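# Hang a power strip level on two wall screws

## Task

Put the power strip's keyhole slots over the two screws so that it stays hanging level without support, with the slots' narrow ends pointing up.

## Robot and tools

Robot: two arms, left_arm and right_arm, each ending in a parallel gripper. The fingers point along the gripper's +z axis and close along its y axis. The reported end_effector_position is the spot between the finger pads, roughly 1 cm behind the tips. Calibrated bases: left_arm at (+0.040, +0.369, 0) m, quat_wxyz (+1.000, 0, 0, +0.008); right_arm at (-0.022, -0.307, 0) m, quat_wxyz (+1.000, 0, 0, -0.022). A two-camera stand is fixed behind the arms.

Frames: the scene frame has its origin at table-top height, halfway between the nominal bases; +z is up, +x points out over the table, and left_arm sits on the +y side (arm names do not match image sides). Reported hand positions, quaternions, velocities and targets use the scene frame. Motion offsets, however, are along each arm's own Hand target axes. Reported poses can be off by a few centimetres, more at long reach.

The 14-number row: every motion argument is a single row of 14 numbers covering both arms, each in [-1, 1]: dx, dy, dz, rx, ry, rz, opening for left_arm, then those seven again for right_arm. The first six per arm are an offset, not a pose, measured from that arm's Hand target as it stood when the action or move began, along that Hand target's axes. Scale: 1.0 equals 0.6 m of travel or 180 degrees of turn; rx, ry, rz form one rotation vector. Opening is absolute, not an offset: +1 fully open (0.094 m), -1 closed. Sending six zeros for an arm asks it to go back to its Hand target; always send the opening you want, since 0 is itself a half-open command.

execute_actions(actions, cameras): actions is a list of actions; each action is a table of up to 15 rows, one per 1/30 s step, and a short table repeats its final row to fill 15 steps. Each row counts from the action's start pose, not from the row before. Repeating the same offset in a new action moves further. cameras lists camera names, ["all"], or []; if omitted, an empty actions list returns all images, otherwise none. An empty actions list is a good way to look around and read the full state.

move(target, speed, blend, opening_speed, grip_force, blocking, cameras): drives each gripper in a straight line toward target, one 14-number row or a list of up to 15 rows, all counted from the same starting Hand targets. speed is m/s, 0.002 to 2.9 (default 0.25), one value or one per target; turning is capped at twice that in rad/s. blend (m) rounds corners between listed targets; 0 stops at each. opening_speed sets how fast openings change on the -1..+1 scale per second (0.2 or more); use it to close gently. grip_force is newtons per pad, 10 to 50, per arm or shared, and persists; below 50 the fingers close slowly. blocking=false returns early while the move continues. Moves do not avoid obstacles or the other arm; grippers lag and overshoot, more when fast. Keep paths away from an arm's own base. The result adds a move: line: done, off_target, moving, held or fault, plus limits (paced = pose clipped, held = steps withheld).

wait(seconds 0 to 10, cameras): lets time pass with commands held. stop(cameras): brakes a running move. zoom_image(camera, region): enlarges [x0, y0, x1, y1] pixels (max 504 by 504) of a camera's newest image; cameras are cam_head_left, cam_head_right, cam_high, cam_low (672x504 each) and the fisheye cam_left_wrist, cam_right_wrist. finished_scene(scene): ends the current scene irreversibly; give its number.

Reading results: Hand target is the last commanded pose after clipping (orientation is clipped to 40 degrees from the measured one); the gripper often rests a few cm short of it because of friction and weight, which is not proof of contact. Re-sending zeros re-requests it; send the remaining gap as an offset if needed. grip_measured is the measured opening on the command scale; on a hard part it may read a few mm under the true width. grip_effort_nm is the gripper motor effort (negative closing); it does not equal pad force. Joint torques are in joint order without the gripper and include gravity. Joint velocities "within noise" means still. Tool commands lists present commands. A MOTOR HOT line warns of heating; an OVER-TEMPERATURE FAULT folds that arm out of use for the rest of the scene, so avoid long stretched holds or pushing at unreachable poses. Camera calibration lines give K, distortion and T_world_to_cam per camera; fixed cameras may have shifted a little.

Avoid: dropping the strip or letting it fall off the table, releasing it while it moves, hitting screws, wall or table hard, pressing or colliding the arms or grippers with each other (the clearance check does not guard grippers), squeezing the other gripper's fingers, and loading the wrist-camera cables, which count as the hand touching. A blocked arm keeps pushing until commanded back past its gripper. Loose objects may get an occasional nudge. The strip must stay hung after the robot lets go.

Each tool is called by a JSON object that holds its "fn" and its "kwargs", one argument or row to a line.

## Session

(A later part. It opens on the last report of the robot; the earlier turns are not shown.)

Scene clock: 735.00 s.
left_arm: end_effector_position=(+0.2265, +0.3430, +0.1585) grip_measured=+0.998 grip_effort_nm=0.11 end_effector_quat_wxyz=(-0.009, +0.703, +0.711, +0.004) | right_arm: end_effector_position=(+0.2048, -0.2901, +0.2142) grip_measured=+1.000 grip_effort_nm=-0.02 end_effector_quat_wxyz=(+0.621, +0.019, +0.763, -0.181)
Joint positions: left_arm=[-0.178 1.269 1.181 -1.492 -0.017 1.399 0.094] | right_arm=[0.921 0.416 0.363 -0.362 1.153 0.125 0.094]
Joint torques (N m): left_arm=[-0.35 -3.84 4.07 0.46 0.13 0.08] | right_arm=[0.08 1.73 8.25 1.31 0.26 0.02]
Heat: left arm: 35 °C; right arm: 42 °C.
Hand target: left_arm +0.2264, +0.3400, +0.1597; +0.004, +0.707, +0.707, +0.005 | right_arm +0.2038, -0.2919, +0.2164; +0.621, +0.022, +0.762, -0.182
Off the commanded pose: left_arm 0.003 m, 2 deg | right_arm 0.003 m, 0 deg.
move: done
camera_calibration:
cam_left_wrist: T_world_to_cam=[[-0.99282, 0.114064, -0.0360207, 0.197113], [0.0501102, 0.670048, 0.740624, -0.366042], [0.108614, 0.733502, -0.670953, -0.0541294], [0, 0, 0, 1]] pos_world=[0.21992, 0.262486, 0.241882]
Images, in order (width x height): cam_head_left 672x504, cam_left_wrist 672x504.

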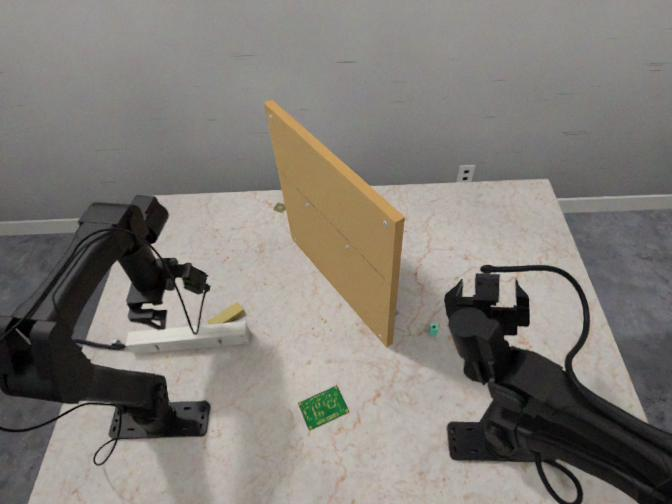

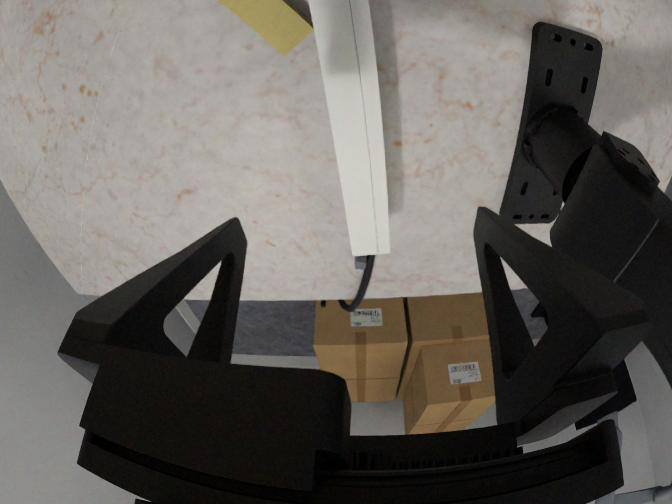

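{"fn": "move", "kwargs": {
  "target": [
    [0,0,0.171,0,0,0,1,0,0,0,0,0,0,1],
    [0,0,0.171,0,0,0,-0.8,0,0,0,0,0,0,1]
  ],
  "speed": 0.15,
  "opening_speed": 0.8,
  "cameras": ["cam_left_wrist"]
}}

Scene clock: 752.43 s.
left_arm: end_effector_position=(+0.2280, +0.3428, +0.0593) grip_measured=-0.798 grip_effort_nm=-0.14 end_effector_quat_wxyz=(+0.000, +0.704, +0.710, +0.011) | right_arm: end_effector_position=(+0.2048, -0.2901, +0.2142) grip_measured=+1.000 grip_effort_nm=-0.02 end_effector_quat_wxyz=(+0.621, +0.019, +0.763, -0.181)
Joint positions: left_arm=[-0.178 1.272 0.787 -1.074 -0.017 1.403 0.01] | right_arm=[0.921 0.416 0.363 -0.362 1.153 0.125 0.094]
Joint torques (N m): left_arm=[-0.18 -2 4.11 0.52 0.14 0.05] | right_arm=[-0.21 1.77 8.34 1.32 0.25 0.02]
Heat: left arm: 34 °C; right arm: 42 °C.
Hand target: left_arm +0.2278, +0.3401, +0.0571; +0.004, +0.707, +0.707, +0.005 | right_arm +0.2038, -0.2919, +0.2164; +0.621, +0.022, +0.762, -0.182
Off the commanded pose: left_arm 0.004 m, 1 deg | right_arm 0.003 m, 0 deg.
move: done
camera_calibration:
cam_left_wrist: T_world_to_cam=[[-0.991412, 0.117356, -0.0577101, 0.194825], [0.0365666, 0.67244, 0.739247, -0.290268], [0.125561, 0.730788, -0.670957, -0.123507], [0, 0, 0, 1]] pos_world=[0.219274, 0.262582, 0.142956]
Images, in order (width x height): cam_left_wrist 672x504.

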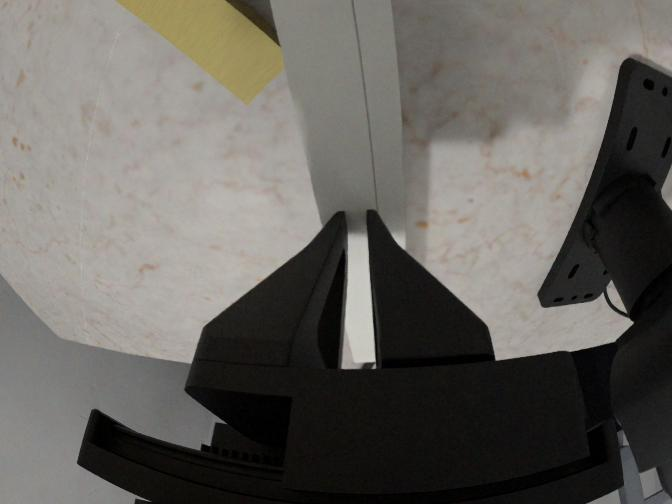

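{"fn": "move", "kwargs": {
  "target": [
    [0,0,-0.01,0,0,0,1,0,0,0,0,0,0,1],
    [0,0,0.03,0,0,0,1,0,0,0,0,0,0,1],
    [0,0,0.03,0,0,0,-0.8,0,0,0,0,0,0,1]
  ],
  "speed": 0.1,
  "opening_speed": 1,
  "cameras": ["cam_left_wrist","cam_low","cam_high","cam_head_right"]
}}

{"fn": "zoom_image", "kwargs": {
  "camera": "cam_head_right",
  "region": [100, 250, 280, 400]
}}

Scene clock: 766.83 s.
left_arm: end_effector_position=(+0.2283, +0.3428, +0.0410) grip_measured=-0.307 grip_effort_nm=-1.04 end_effector_quat_wxyz=(+0.000, +0.705, +0.710, +0.010) | right_arm: end_effector_position=(+0.2048, -0.2901, +0.2142) grip_measured=+1.000 grip_effort_nm=-0.02 end_effector_quat_wxyz=(+0.621, +0.019, +0.763, -0.181)
Joint positions: left_arm=[-0.178 1.298 0.729 -0.991 -0.017 1.403 0.033] | right_arm=[0.921 0.416 0.363 -0.362 1.153 0.125 0.094]
Joint torques (N m): left_arm=[-0.16 -2.25 4.03 0.51 0.14 0.06] | right_arm=[0.13 1.78 8.42 1.31 0.28 0.03]
Heat: left arm: 35 °C; right arm: 42 °C.
Hand target: left_arm +0.2281, +0.3401, +0.0391; +0.004, +0.707, +0.707, +0.005 | right_arm +0.2038, -0.2919, +0.2164; +0.621, +0.022, +0.762, -0.182
Off the commanded pose: left_arm 0.003 m, 1 deg | right_arm 0.003 m, 0 deg.
move: done
camera_calibration:
cam_left_wrist: T_world_to_cam=[[-0.991429, 0.117773, -0.0565511, 0.193925], [0.0376956, 0.672316, 0.739303, -0.276911], [0.12509, 0.730835, -0.670994, -0.135667], [0, 0, 0, 1]] pos_world=[0.219672, 0.262483, 0.124657]
Images, in order (width x height): cam_head_right 672x504, cam_high 672x504, cam_low 672x504, cam_left_wrist 672x504.

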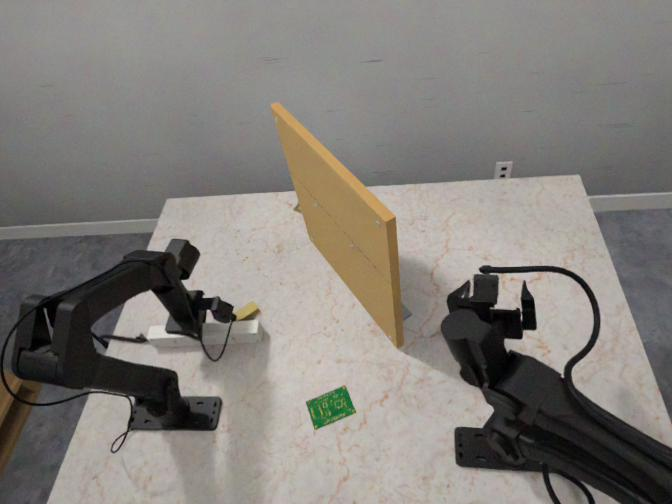

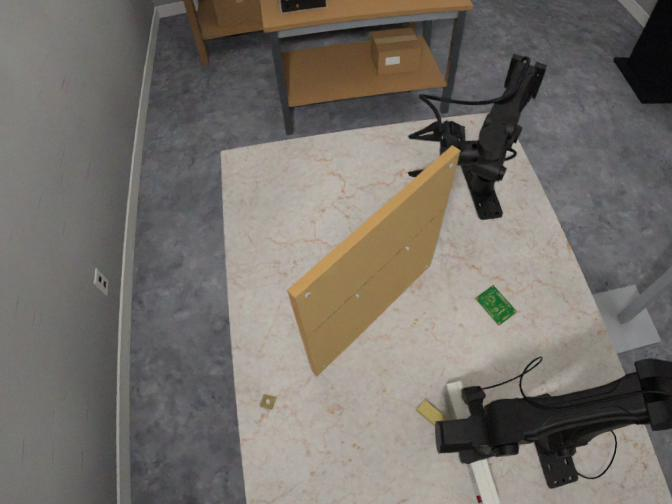

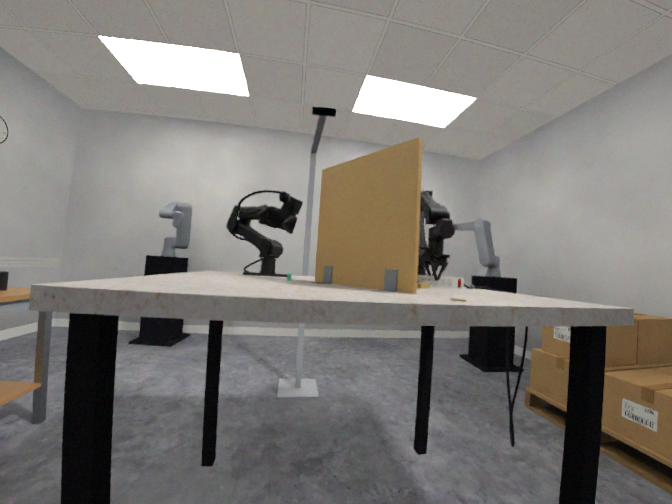

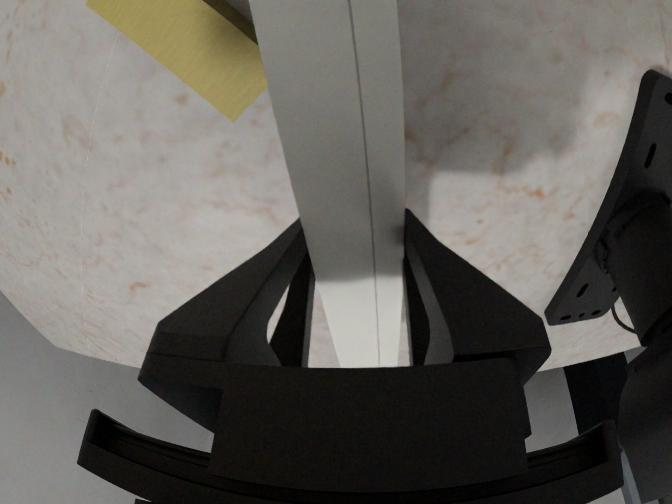

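Scaled by 2.800 from the camera's 672x504 image, which has a finer 960x720 frame.

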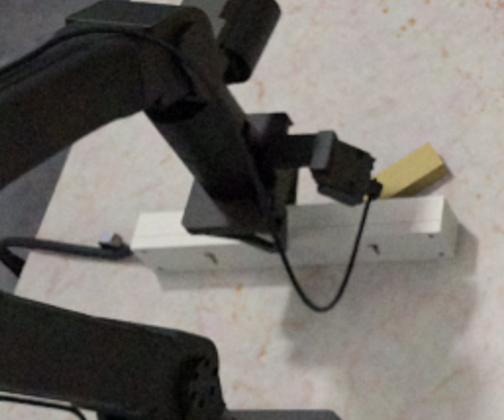

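{"fn": "move", "kwargs": {
  "target": [
    [0,0,-0.1,0,0,0,-0.8,0,0,0,0,0,0,1],
    [-0.333,0.07,-0.2,0,0,0.32,-0.8,0,0,0,0,0,0,1]
  ],
  "speed": [0.12,0.2],
  "blend": [0.03,0],
  "cameras": ["cam_head_left"]
}}

Scene clock: 799.33 s.
left_arm: end_effector_position=(+0.2653, +0.1504, +0.1492) grip_measured=-0.307 grip_effort_nm=-1.04 end_effector_quat_wxyz=(-0.019, +0.954, +0.299, +0.002) | right_arm: end_effector_position=(+0.2048, -0.2901, +0.2142) grip_measured=+1.000 grip_effort_nm=-0.02 end_effector_quat_wxyz=(+0.621, +0.019, +0.763, -0.181)
Joint positions: left_arm=[-0.802 1.766 1.613 -1.45 -0.021 1.748 0.033] | right_arm=[0.921 0.416 0.363 -0.362 1.153 0.125 0.094]
Joint torques (N m): left_arm=[-1.02 -6.74 7.47 0.34 0.09 0.37] | right_arm=[0.13 1.78 8.32 1.3 0.32 0.05]
Heat: left arm: 35 °C; right arm: 42 °C.
Hand target: left_arm +0.2683, +0.1401, +0.1593; +0.001, +0.960, +0.278, +0.006 | right_arm +0.2038, -0.2919, +0.2164; +0.621, +0.022, +0.762, -0.182
Off the commanded pose: left_arm 0.015 m, 3 deg | right_arm 0.003 m, 0 deg.
move: off_target (left_arm)
Images, in order (width x height): cam_head_left 672x504.

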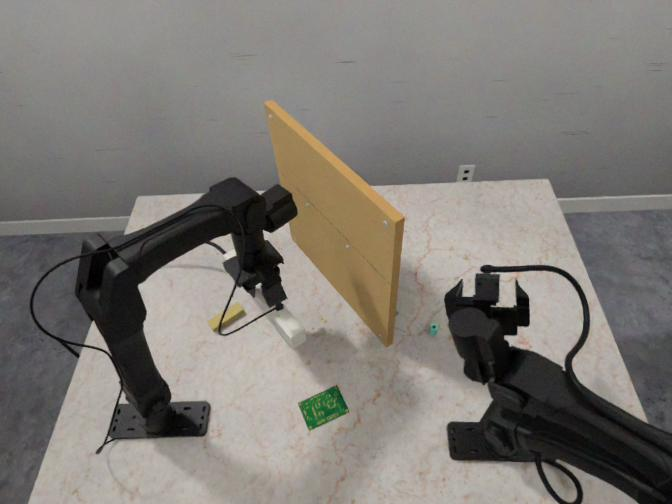

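{"fn": "move", "kwargs": {
  "target": [-0.017,0.048,-0.083,-0.49,0,0,-0.8,0,0,0,0,0,0,1],
  "speed": 0.2,
  "cameras": ["all"]
}}

{"fn": "zoom_image", "kwargs": {
  "camera": "cam_head_left",
  "region": [200, 200, 410, 360]
}}

{"fn": "zoom_image", "kwargs": {
  "camera": "cam_high",
  "region": [300, 220, 500, 420]
}}

Scene clock: 815.20 s.
left_arm: end_effector_position=(+0.2809, +0.1192, +0.1812) grip_measured=-0.307 grip_effort_nm=-1.04 end_effector_quat_wxyz=(+0.630, +0.714, +0.238, +0.193) | right_arm: end_effector_position=(+0.2048, -0.2901, +0.2142) grip_measured=+1.000 grip_effort_nm=-0.02 end_effector_quat_wxyz=(+0.621, +0.019, +0.763, -0.181)
Joint positions: left_arm=[-0.673 1.048 0.255 0.654 0.293 1.586 0.033] | right_arm=[0.921 0.416 0.363 -0.362 1.153 0.125 0.094]
Joint torques (N m): left_arm=[-0.7 -1.84 5.57 3.21 0.58 0.1] | right_arm=[-0.03 1.73 8.46 1.27 0.28 0.03]
Heat: left arm: 35 °C; right arm: 42 °C.
Hand target: left_arm +0.2744, +0.1103, +0.2092; +0.669, +0.689, +0.196, +0.198 | right_arm +0.2038, -0.2919, +0.2164; +0.621, +0.022, +0.762, -0.182
Off the commanded pose: left_arm 0.030 m, 7 deg | right_arm 0.003 m, 0 deg.
move: off_target (left_arm)
camera_calibration:
cam_left_wrist: T_world_to_cam=[[0.0298061, 0.129233, -0.991166, 0.161368], [0.141037, 0.981142, 0.132167, -0.188072], [0.989555, -0.143731, 0.0110174, -0.14707], [0, 0, 0, 1]] pos_world=[0.167249, 0.142533, 0.18642]
cam_right_wrist: T_world_to_cam=[[-0.209022, -0.966759, 0.147265, -0.26315], [-0.793957, 0.0798509, -0.602707, 0.312917], [0.570913, -0.242901, -0.784256, 0.0975402], [0, 0, 0, 1]] pos_world=[0.137751, -0.255697, 0.303846]

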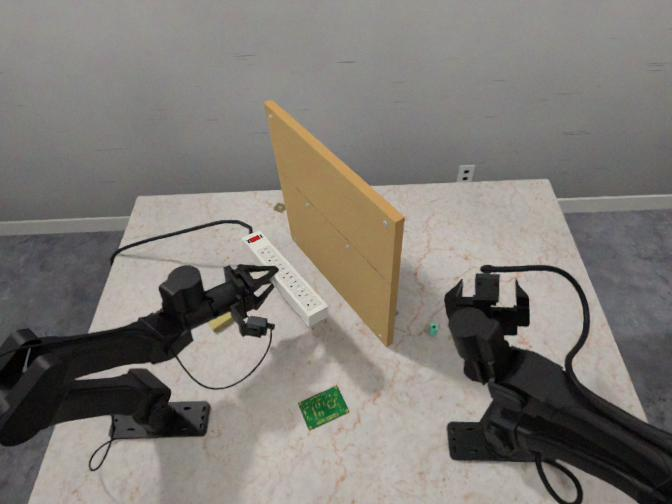

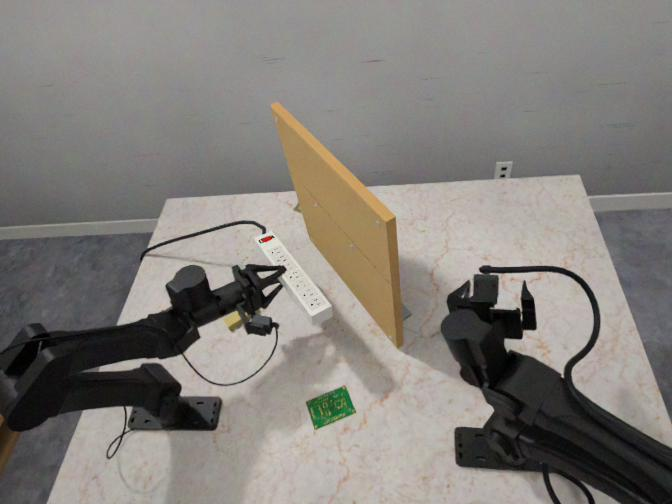

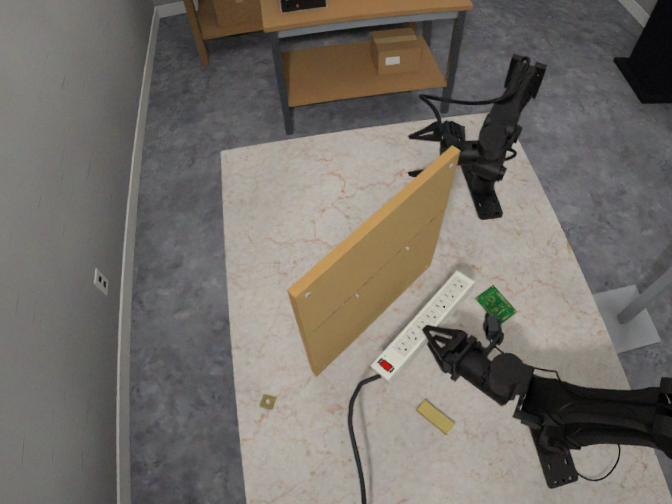

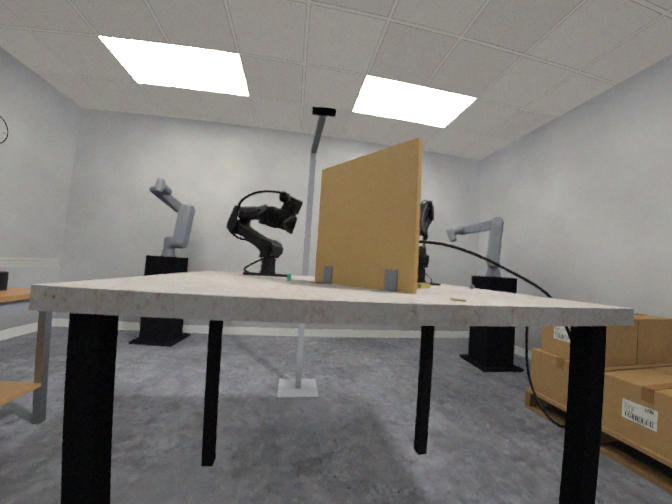

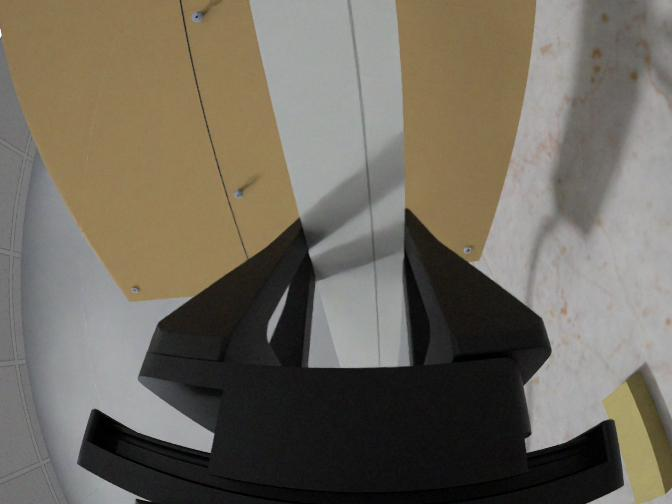

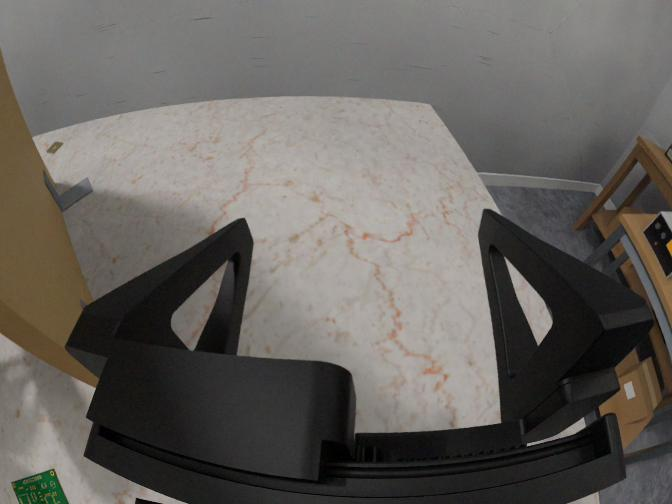

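Scaled by 2.400 from the camera's 672x504 image, which has a finer 960x720 frame.

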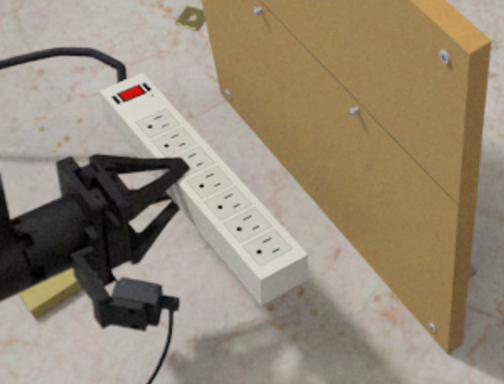

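Scaled by 2.520 from the camera's 672x504 image, which has a finer 960x720 frame.

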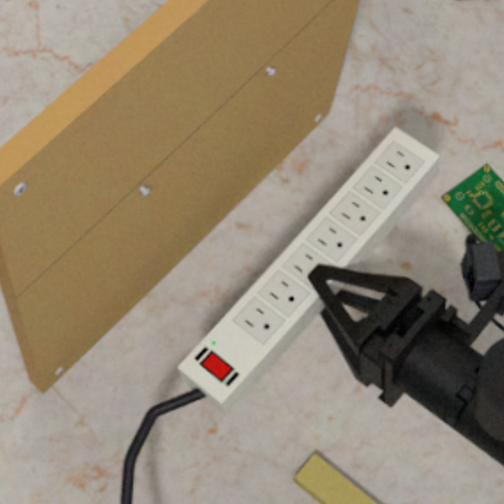

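{"fn": "move", "kwargs": {
  "target": [
    [0,0,0,0,0,0,-0.8,-0.005,0.115,-0.147,-0.06,-0.11,-0.17,1],
    [0,0,0,0,0,0,-0.8,-0.003,0.4145,-0.2503,-0.1426,-0.2705,-0.4114,1]
  ],
  "blend": [0.03,0],
  "cameras": ["all"]
}}

{"fn": "zoom_image", "kwargs": {
  "camera": "cam_head_left",
  "region": [200, 200, 410, 360]
}}

{"fn": "zoom_image", "kwargs": {
  "camera": "cam_high",
  "region": [350, 200, 550, 400]
}}

Scene clock: 853.50 s.
left_arm: end_effector_position=(+0.2810, +0.1192, +0.1814) grip_measured=-0.307 grip_effort_nm=-1.04 end_effector_quat_wxyz=(+0.630, +0.714, +0.238, +0.193) | right_arm: end_effector_position=(+0.1260, -0.0123, +0.1837) grip_measured=+1.000 grip_effort_nm=-0.02 end_effector_quat_wxyz=(+0.621, -0.619, +0.341, -0.340)
Joint positions: left_arm=[-0.673 1.048 0.255 0.655 0.293 1.586 0.033] | right_arm=[1.631 1.362 0.247 1.118 1.02 -1.571 0.094]
Joint torques (N m): left_arm=[-0.7 -1.83 5.53 3.2 0.56 0.08] | right_arm=[-0.66 -2.18 5.18 1.66 -0.06 0.02]
Heat: left arm: 36 °C; right arm: 42 °C.
Hand target: left_arm +0.2744, +0.1103, +0.2091; +0.669, +0.689, +0.196, +0.198 | right_arm +0.1278, -0.0139, +0.1798; +0.619, -0.620, +0.340, -0.341
Off the commanded pose: left_arm 0.030 m, 7 deg | right_arm 0.004 m, 0 deg.
move: off_target (left_arm)
camera_calibration:
cam_left_wrist: T_world_to_cam=[[0.0303354, 0.128328, -0.991268, 0.161628], [0.140881, 0.981275, 0.131346, -0.187938], [0.989562, -0.143635, 0.0116884, -0.147213], [0, 0, 0, 1]] pos_world=[0.16725, 0.142532, 0.186622]
cam_right_wrist: T_world_to_cam=[[0.109284, -0.0462544, 0.992934, -0.190661], [-0.168971, -0.985243, -0.0272989, 0.0122642], [0.979544, -0.164794, -0.115487, 0.0126345], [0, 0, 0, 1]] pos_world=[0.0105324, 0.00534645, 0.191107]

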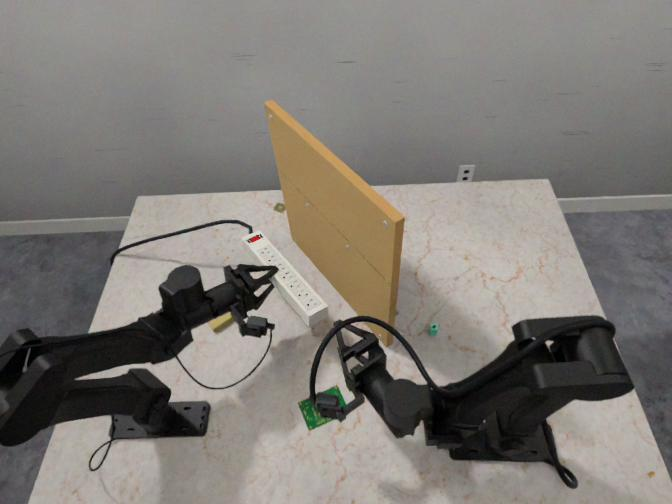

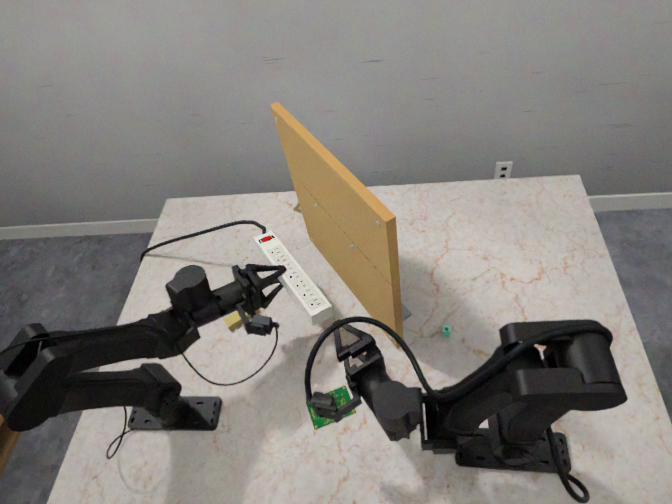

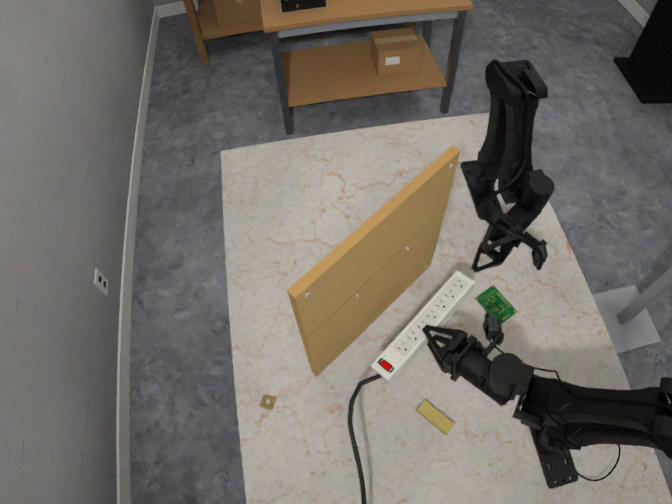

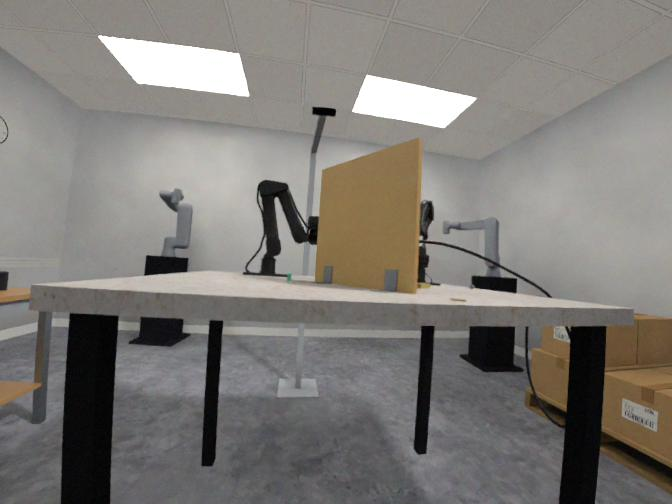

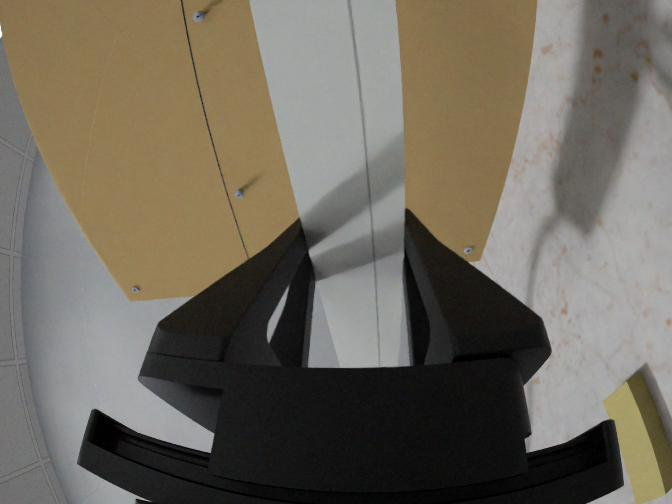

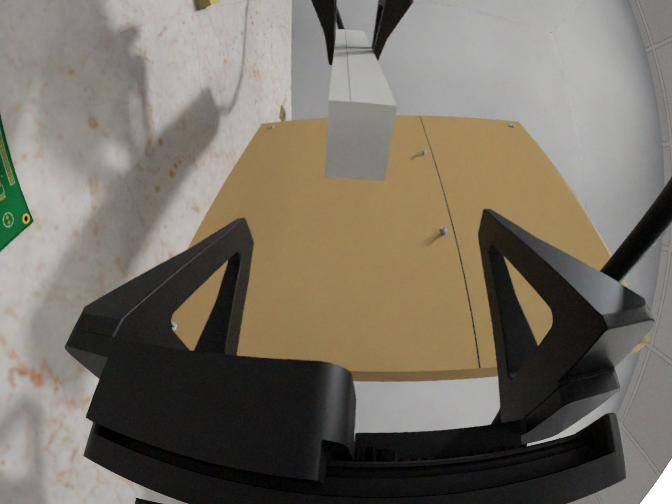

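Scaled by 2.400 from the camera's 672x504 image, which has a finer 960x720 frame.

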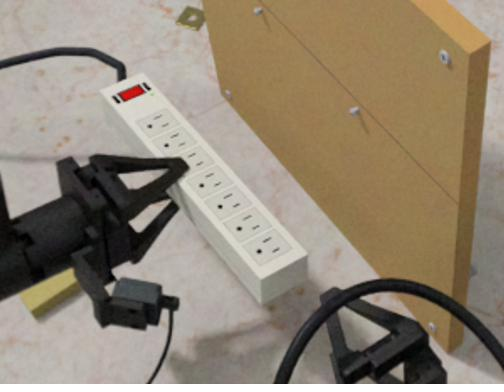

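Scaled by 2.520 from the camera's 672x504 image, which has a finer 960x720 frame.

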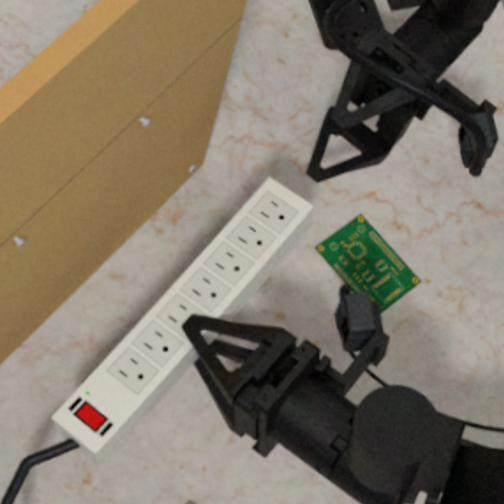

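{"fn": "move", "kwargs": {
  "target": [0,0,0,0,0,0,-0.8,-0.01,-0.005,0.165,0,0,0,1],
  "speed": 0.08,
  "cameras": ["cam_right_wrist","cam_head_left","cam_left_wrist","cam_high"]
}}

{"fn": "zoom_image", "kwargs": {
  "camera": "cam_high",
  "region": [350, 200, 550, 400]
}}

Scene clock: 873.10 s.
left_arm: end_effector_position=(+0.2810, +0.1192, +0.1814) grip_measured=-0.307 grip_effort_nm=-1.04 end_effector_quat_wxyz=(+0.630, +0.714, +0.238, +0.193) | right_arm: end_effector_position=(+0.2050, +0.0394, +0.1808) grip_measured=+1.000 grip_effort_nm=-0.02 end_effector_quat_wxyz=(+0.615, -0.624, +0.340, -0.343)
Joint positions: left_arm=[-0.673 1.048 0.255 0.655 0.293 1.586 0.033] | right_arm=[1.321 1.628 0.479 1.138 0.712 -1.573 0.094]
Joint torques (N m): left_arm=[-0.79 -1.77 5.55 3.21 0.55 0.08] | right_arm=[-0.54 -4.08 7.83 1.76 -0.1 0]
Heat: left arm: 36 °C; right arm: 41 °C.
Hand target: left_arm +0.2744, +0.1103, +0.2091; +0.669, +0.689, +0.196, +0.198 | right_arm +0.2081, +0.0442, +0.1828; +0.619, -0.620, +0.340, -0.341
Off the commanded pose: left_arm 0.030 m, 7 deg | right_arm 0.006 m, 1 deg.
move: off_target (left_arm)
camera_calibration:
cam_left_wrist: T_world_to_cam=[[0.0303354, 0.128328, -0.991268, 0.161628], [0.140881, 0.981275, 0.131346, -0.187938], [0.989562, -0.143635, 0.0116884, -0.147213], [0, 0, 0, 1]] pos_world=[0.16725, 0.142532, 0.186622]
cam_right_wrist: T_world_to_cam=[[0.111529, -0.0317203, 0.993255, -0.195027], [-0.171599, -0.985091, -0.0121913, 0.0743549], [0.978833, -0.169082, -0.11531, -0.0562083], [0, 0, 0, 1]] pos_world=[0.0895289, 0.0575562, 0.188136]
Images, in order (width x height): cam_head_left 672x504, cam_high 672x504, cam_left_wrist 672x504, cam_right_wrist 672x504.

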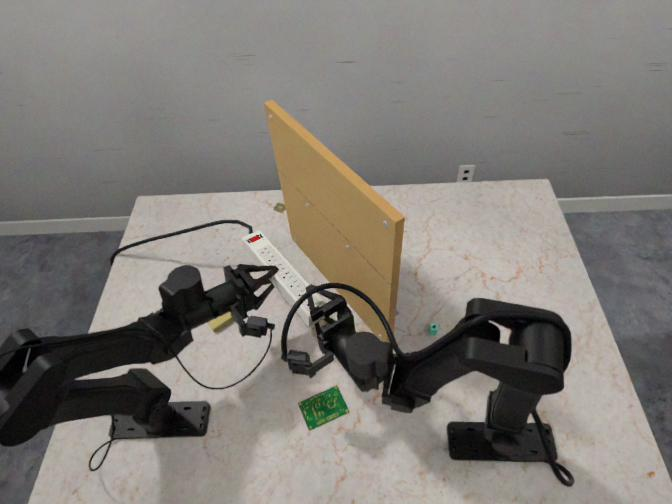

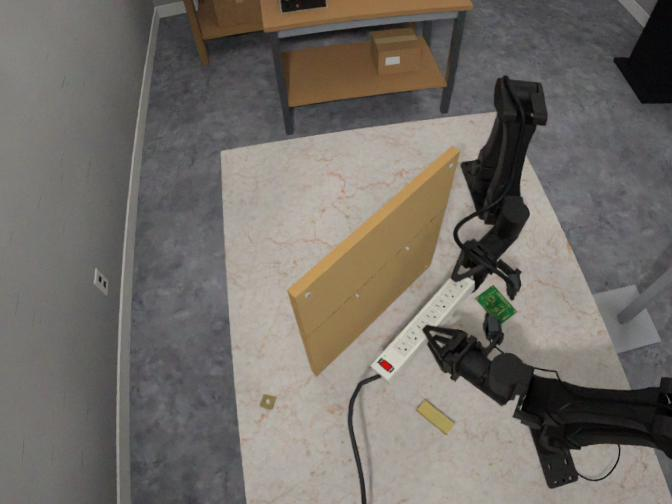

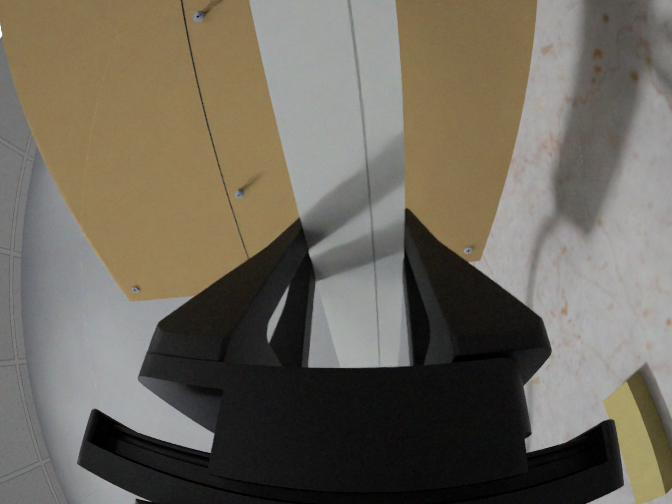

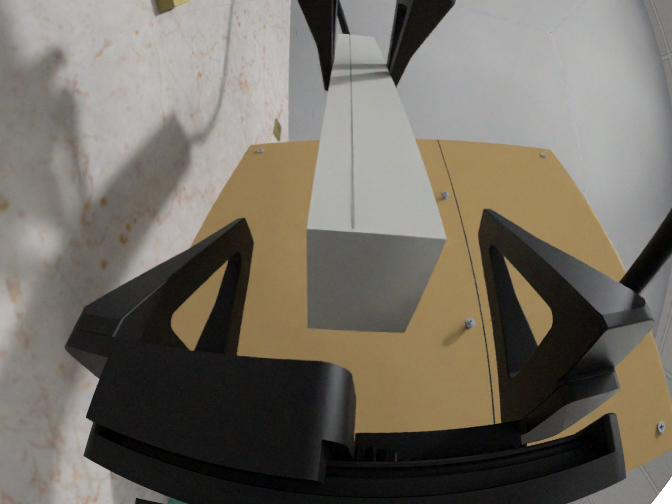

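Scaled by 2.520 from the camera's 672x504 image, which has a finer 960x720 frame.

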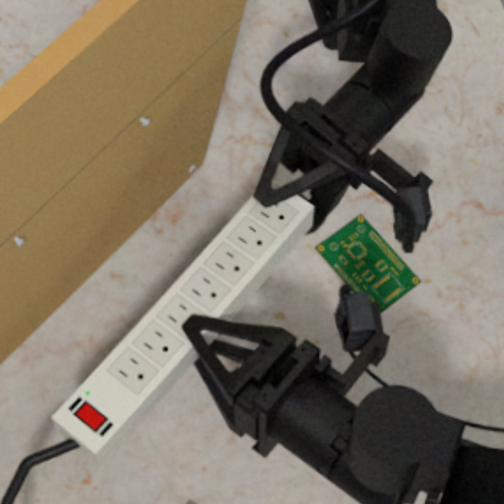

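{"fn": "move", "kwargs": {
  "target": [
    [0,0,0,0,0,0,-0.8,0,-0.008,0.013,0,0,0,1],
    [0,0,0,0,0,0,-0.8,0,-0.008,0.013,0,0,0,-0.8]
  ],
  "speed": 0.06,
  "opening_speed": 0.6,
  "cameras": ["cam_right_wrist","cam_head_left"]
}}

{"fn": "zoom_image", "kwargs": {
  "camera": "cam_head_left",
  "region": [200, 200, 410, 360]
}}

Scene clock: 891.43 s.
left_arm: end_effector_position=(+0.2816, +0.1183, +0.1913) grip_measured=-0.307 grip_effort_nm=-1.04 end_effector_quat_wxyz=(+0.641, +0.705, +0.223, +0.207) | right_arm: end_effector_position=(+0.2117, +0.0434, +0.1868) grip_measured=-0.288 grip_effort_nm=-1.05 end_effector_quat_wxyz=(+0.622, -0.617, +0.348, -0.335)
Joint positions: left_arm=[-0.673 1.048 0.255 0.696 0.295 1.604 0.033] | right_arm=[1.301 1.628 0.508 1.116 0.693 -1.548 0.033]
Joint torques (N m): left_arm=[-0.68 -1.37 5.57 2.79 0.56 -0.11] | right_arm=[-0.31 -4.27 7.86 1.67 -0.11 -0.25]
Heat: left arm: 36 °C; right arm: 43 °C.
Hand target: left_arm +0.2744, +0.1103, +0.2091; +0.669, +0.689, +0.196, +0.198 | right_arm +0.2148, +0.0483, +0.1876; +0.619, -0.620, +0.340, -0.341
Off the commanded pose: left_arm 0.021 m, 5 deg | right_arm 0.006 m, 1 deg.
move: off_target (left_arm)
camera_calibration:
cam_right_wrist: T_world_to_cam=[[0.122792, -0.0591195, 0.99067, -0.202407], [-0.172397, -0.984318, -0.0373721, 0.0842953], [0.977344, -0.1662, -0.131059, -0.0582751], [0, 0, 0, 1]] pos_world=[0.0963411, 0.0613219, 0.196032]
Images, in order (width x height): cam_head_left 672x504, cam_right_wrist 672x504.

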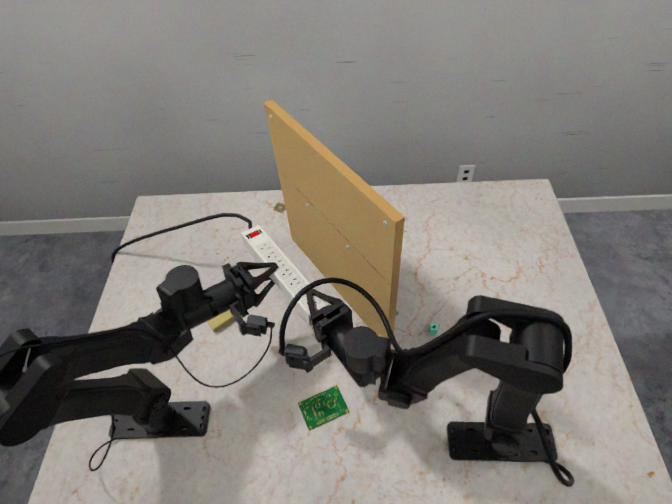

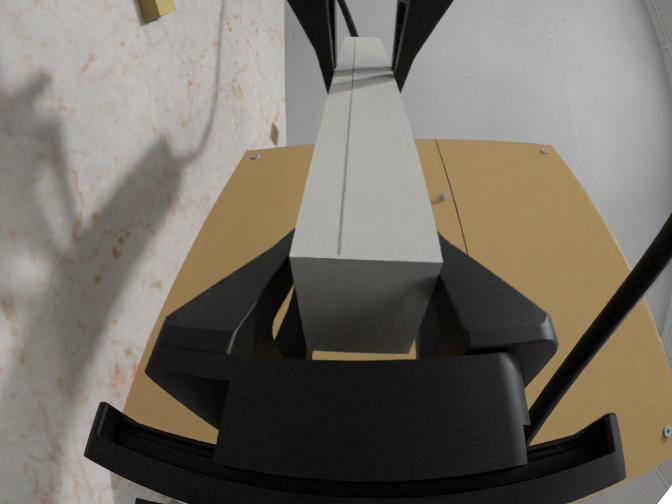

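Scaled by 2.400 from the camera's 672x504 image, which has a finer 960x720 frame.

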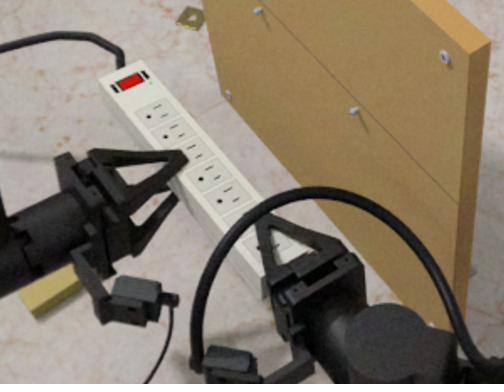

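{"fn": "move", "kwargs": {
  "target": [
    [0.017,-0.03,-0.005,0,0,0,-0.8,0,0,0,0,0,0,-0.8],
    [0.017,-0.03,-0.005,0,0,0,0.05,0,0,0,0,0,0,-0.8],
    [0.017,-0.03,-0.09,0,0,0,0.05,0,0,0,0,0,0,-0.8]
  ],
  "speed": 0.08,
  "opening_speed": 0.3,
  "cameras": ["cam_right_wrist","cam_head_left","cam_left_wrist"]
}}

{"fn": "zoom_image", "kwargs": {
  "camera": "cam_head_left",
  "region": [200, 200, 410, 360]
}}

Scene clock: 925.43 s.
left_arm: end_effector_position=(+0.2555, +0.1618, +0.1906) grip_measured=+0.048 grip_effort_nm=0.10 end_effector_quat_wxyz=(+0.667, +0.689, +0.199, +0.200) | right_arm: end_effector_position=(+0.2079, +0.0521, +0.1709) grip_measured=-0.320 grip_effort_nm=-1.05 end_effector_quat_wxyz=(-0.601, +0.654, -0.320, +0.331)
Joint positions: left_arm=[-0.468 0.768 0.105 0.629 0.546 1.599 0.049] | right_arm=[1.298 1.64 0.515 1.051 0.641 -1.576 0.032]
Joint torques (N m): left_arm=[0.49 -0.46 5.57 1.91 0.16 0.01] | right_arm=[-0.17 -5.57 7.24 2.32 0.55 0.06]
Heat: left arm: 37 °C; right arm: 42 °C.
Hand target: left_arm +0.2541, +0.1618, +0.1927; +0.669, +0.689, +0.195, +0.198 | right_arm +0.2148, +0.0483, +0.1877; -0.619, +0.620, -0.341, +0.341
Off the commanded pose: left_arm 0.002 m, 1 deg | right_arm 0.018 m, 5 deg.
move: off_target (right_arm); target 2's new opening was sent with left_arm's hand 0.010 m and 3 deg from that target
camera_calibration:
cam_left_wrist: T_world_to_cam=[[0.120846, 0.0600937, -0.990851, 0.153872], [0.179265, 0.980434, 0.0813255, -0.227447], [0.97635, -0.187453, 0.107709, -0.123857], [0, 0, 0, 1]] pos_world=[0.143107, 0.190533, 0.184302]
cam_right_wrist: T_world_to_cam=[[0.131353, 0.0350558, 0.990716, -0.192277], [-0.122544, -0.991135, 0.051318, 0.066449], [0.983732, -0.128147, -0.125892, -0.0593351], [0, 0, 0, 1]] pos_world=[0.0917689, 0.0649968, 0.179612]
Images, in order (width x height): cam_head_left 672x504, cam_left_wrist 672x504, cam_right_wrist 672x504.

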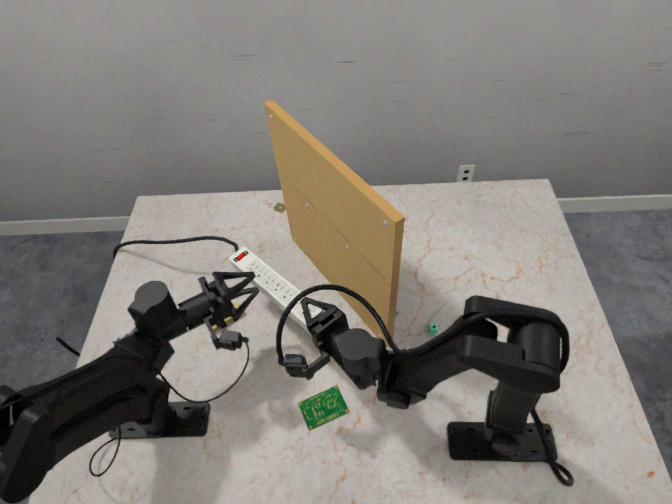

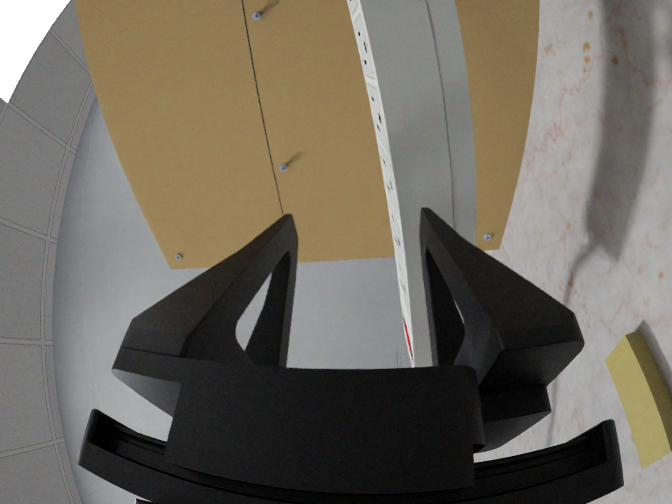

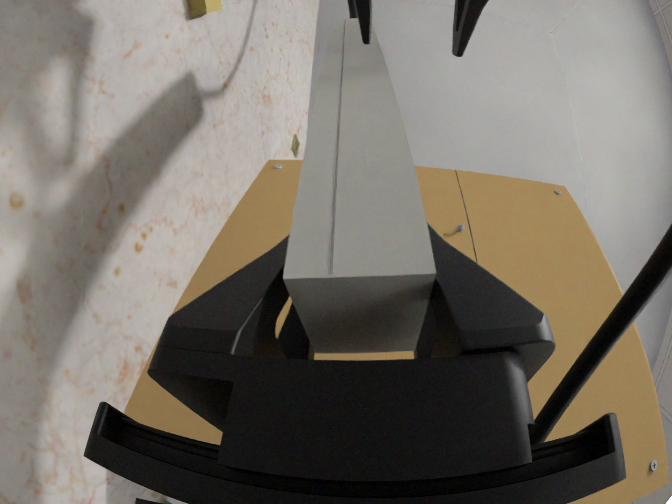

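Scaled by 2.400 from the camera's 672x504 image, which has a finer 960x720 frame.

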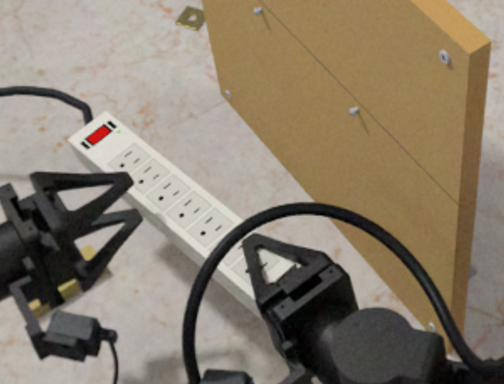

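{"fn": "move", "kwargs": {
  "target": [
    [0,0.183,0,0.2,0,0,1,0,0,0,0,0,0,-0.8],
    [0.034,0.085,0.105,0.49,0,0,1,0,0,0,0,0,0,-0.8]
  ],
  "speed": 0.18,
  "blend": [0.02,0],
  "cameras": ["cam_right_wrist","cam_head_left","cam_left_wrist","cam_high"]
}}

{"fn": "zoom_image", "kwargs": {
  "camera": "cam_head_left",
  "region": [200, 200, 410, 360]
}}

Scene clock: 943.30 s.
left_arm: end_effector_position=(+0.3059, +0.1187, +0.2355) grip_measured=+0.998 grip_effort_nm=0.11 end_effector_quat_wxyz=(+0.094, +0.955, +0.276, +0.058) | right_arm: end_effector_position=(+0.2079, +0.0521, +0.1708) grip_measured=-0.320 grip_effort_nm=-1.05 end_effector_quat_wxyz=(-0.600, +0.654, -0.320, +0.331)
Joint positions: left_arm=[-0.778 1.805 1.992 -1.537 -0.005 1.819 0.094] | right_arm=[1.298 1.64 0.515 1.051 0.641 -1.576 0.032]
Joint torques (N m): left_arm=[-0.46 -6.54 6.68 0.57 -0.06 -0.08] | right_arm=[-0.24 -5.44 7.16 2.3 0.54 0.11]
Heat: left arm: 35 °C; right arm: 41 °C.
Hand target: left_arm +0.3052, +0.1180, +0.2423; +0.001, +0.960, +0.278, +0.007 | right_arm +0.2148, +0.0483, +0.1876; -0.619, +0.620, -0.341, +0.341
Off the commanded pose: left_arm 0.007 m, 12 deg | right_arm 0.019 m, 5 deg.
joint sent to its limit (left arm) — joint 4 (wrist pitch), lower limit. The joint targets are off in orientation, not in position.
move: off_target (left_arm, right_arm)
camera_calibration:
cam_left_wrist: T_world_to_cam=[[-0.400335, 0.882931, -0.245284, 0.0810859], [0.483303, 0.430852, 0.762092, -0.385984], [0.778556, 0.186545, -0.599209, -0.00341669], [0, 0, 0, 1]] pos_world=[0.221669, 0.0953459, 0.311997]
cam_right_wrist: T_world_to_cam=[[0.131427, 0.0354438, 0.990692, -0.192306], [-0.122499, -0.991121, 0.05171, 0.0663741], [0.983728, -0.128154, -0.125918, -0.0593296], [0, 0, 0, 1]] pos_world=[0.0917691, 0.0649974, 0.179613]
Images, in order (width x height): cam_head_left 672x504, cam_high 672x504, cam_left_wrist 672x504, cam_right_wrist 672x504.

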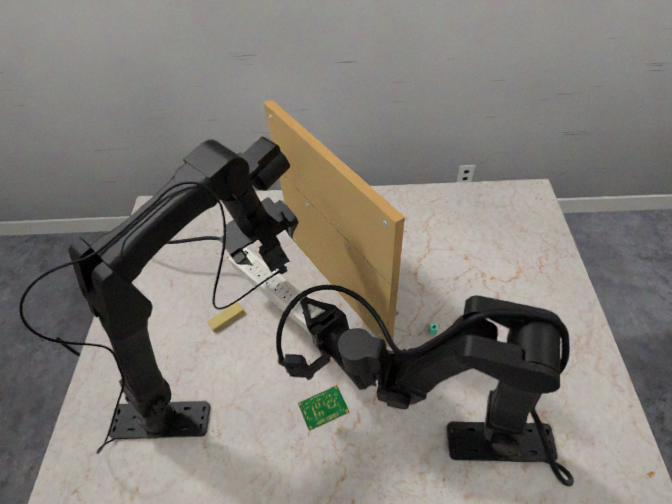

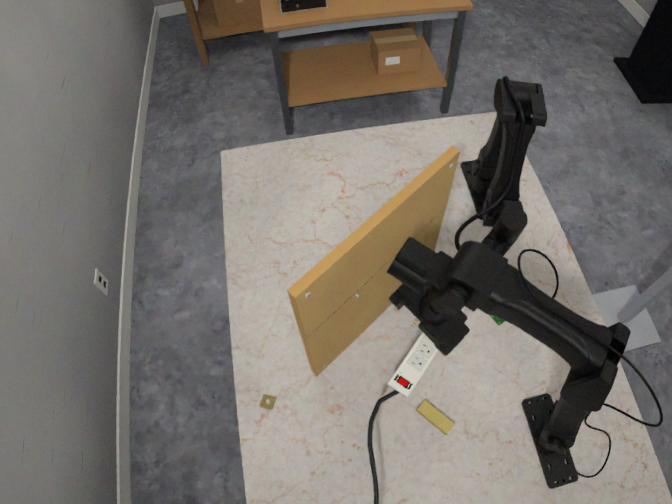

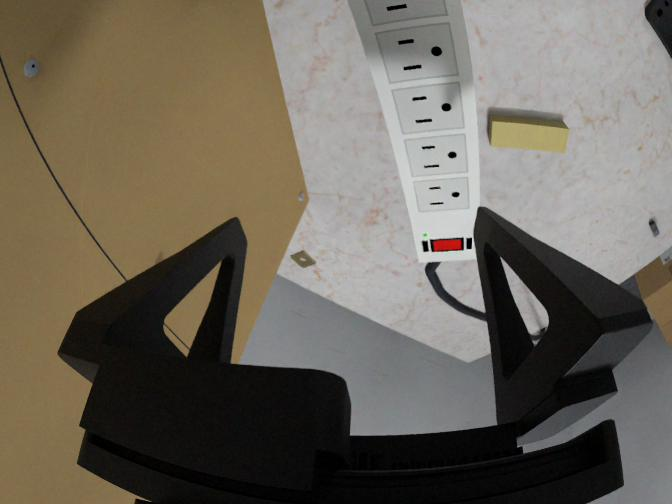

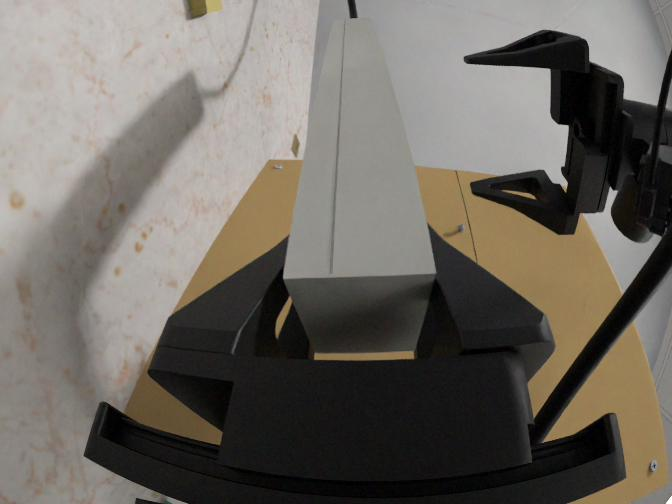

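Scaled by 2.400 from the camera's 672x504 image, which has a finer 960x720 frame.

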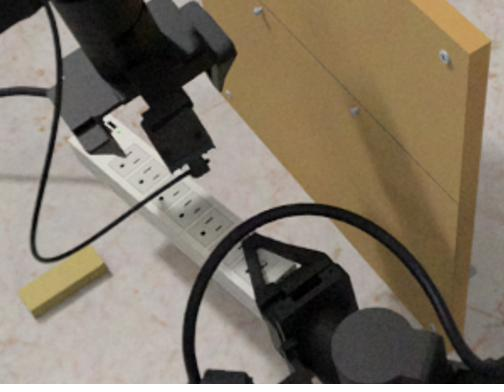

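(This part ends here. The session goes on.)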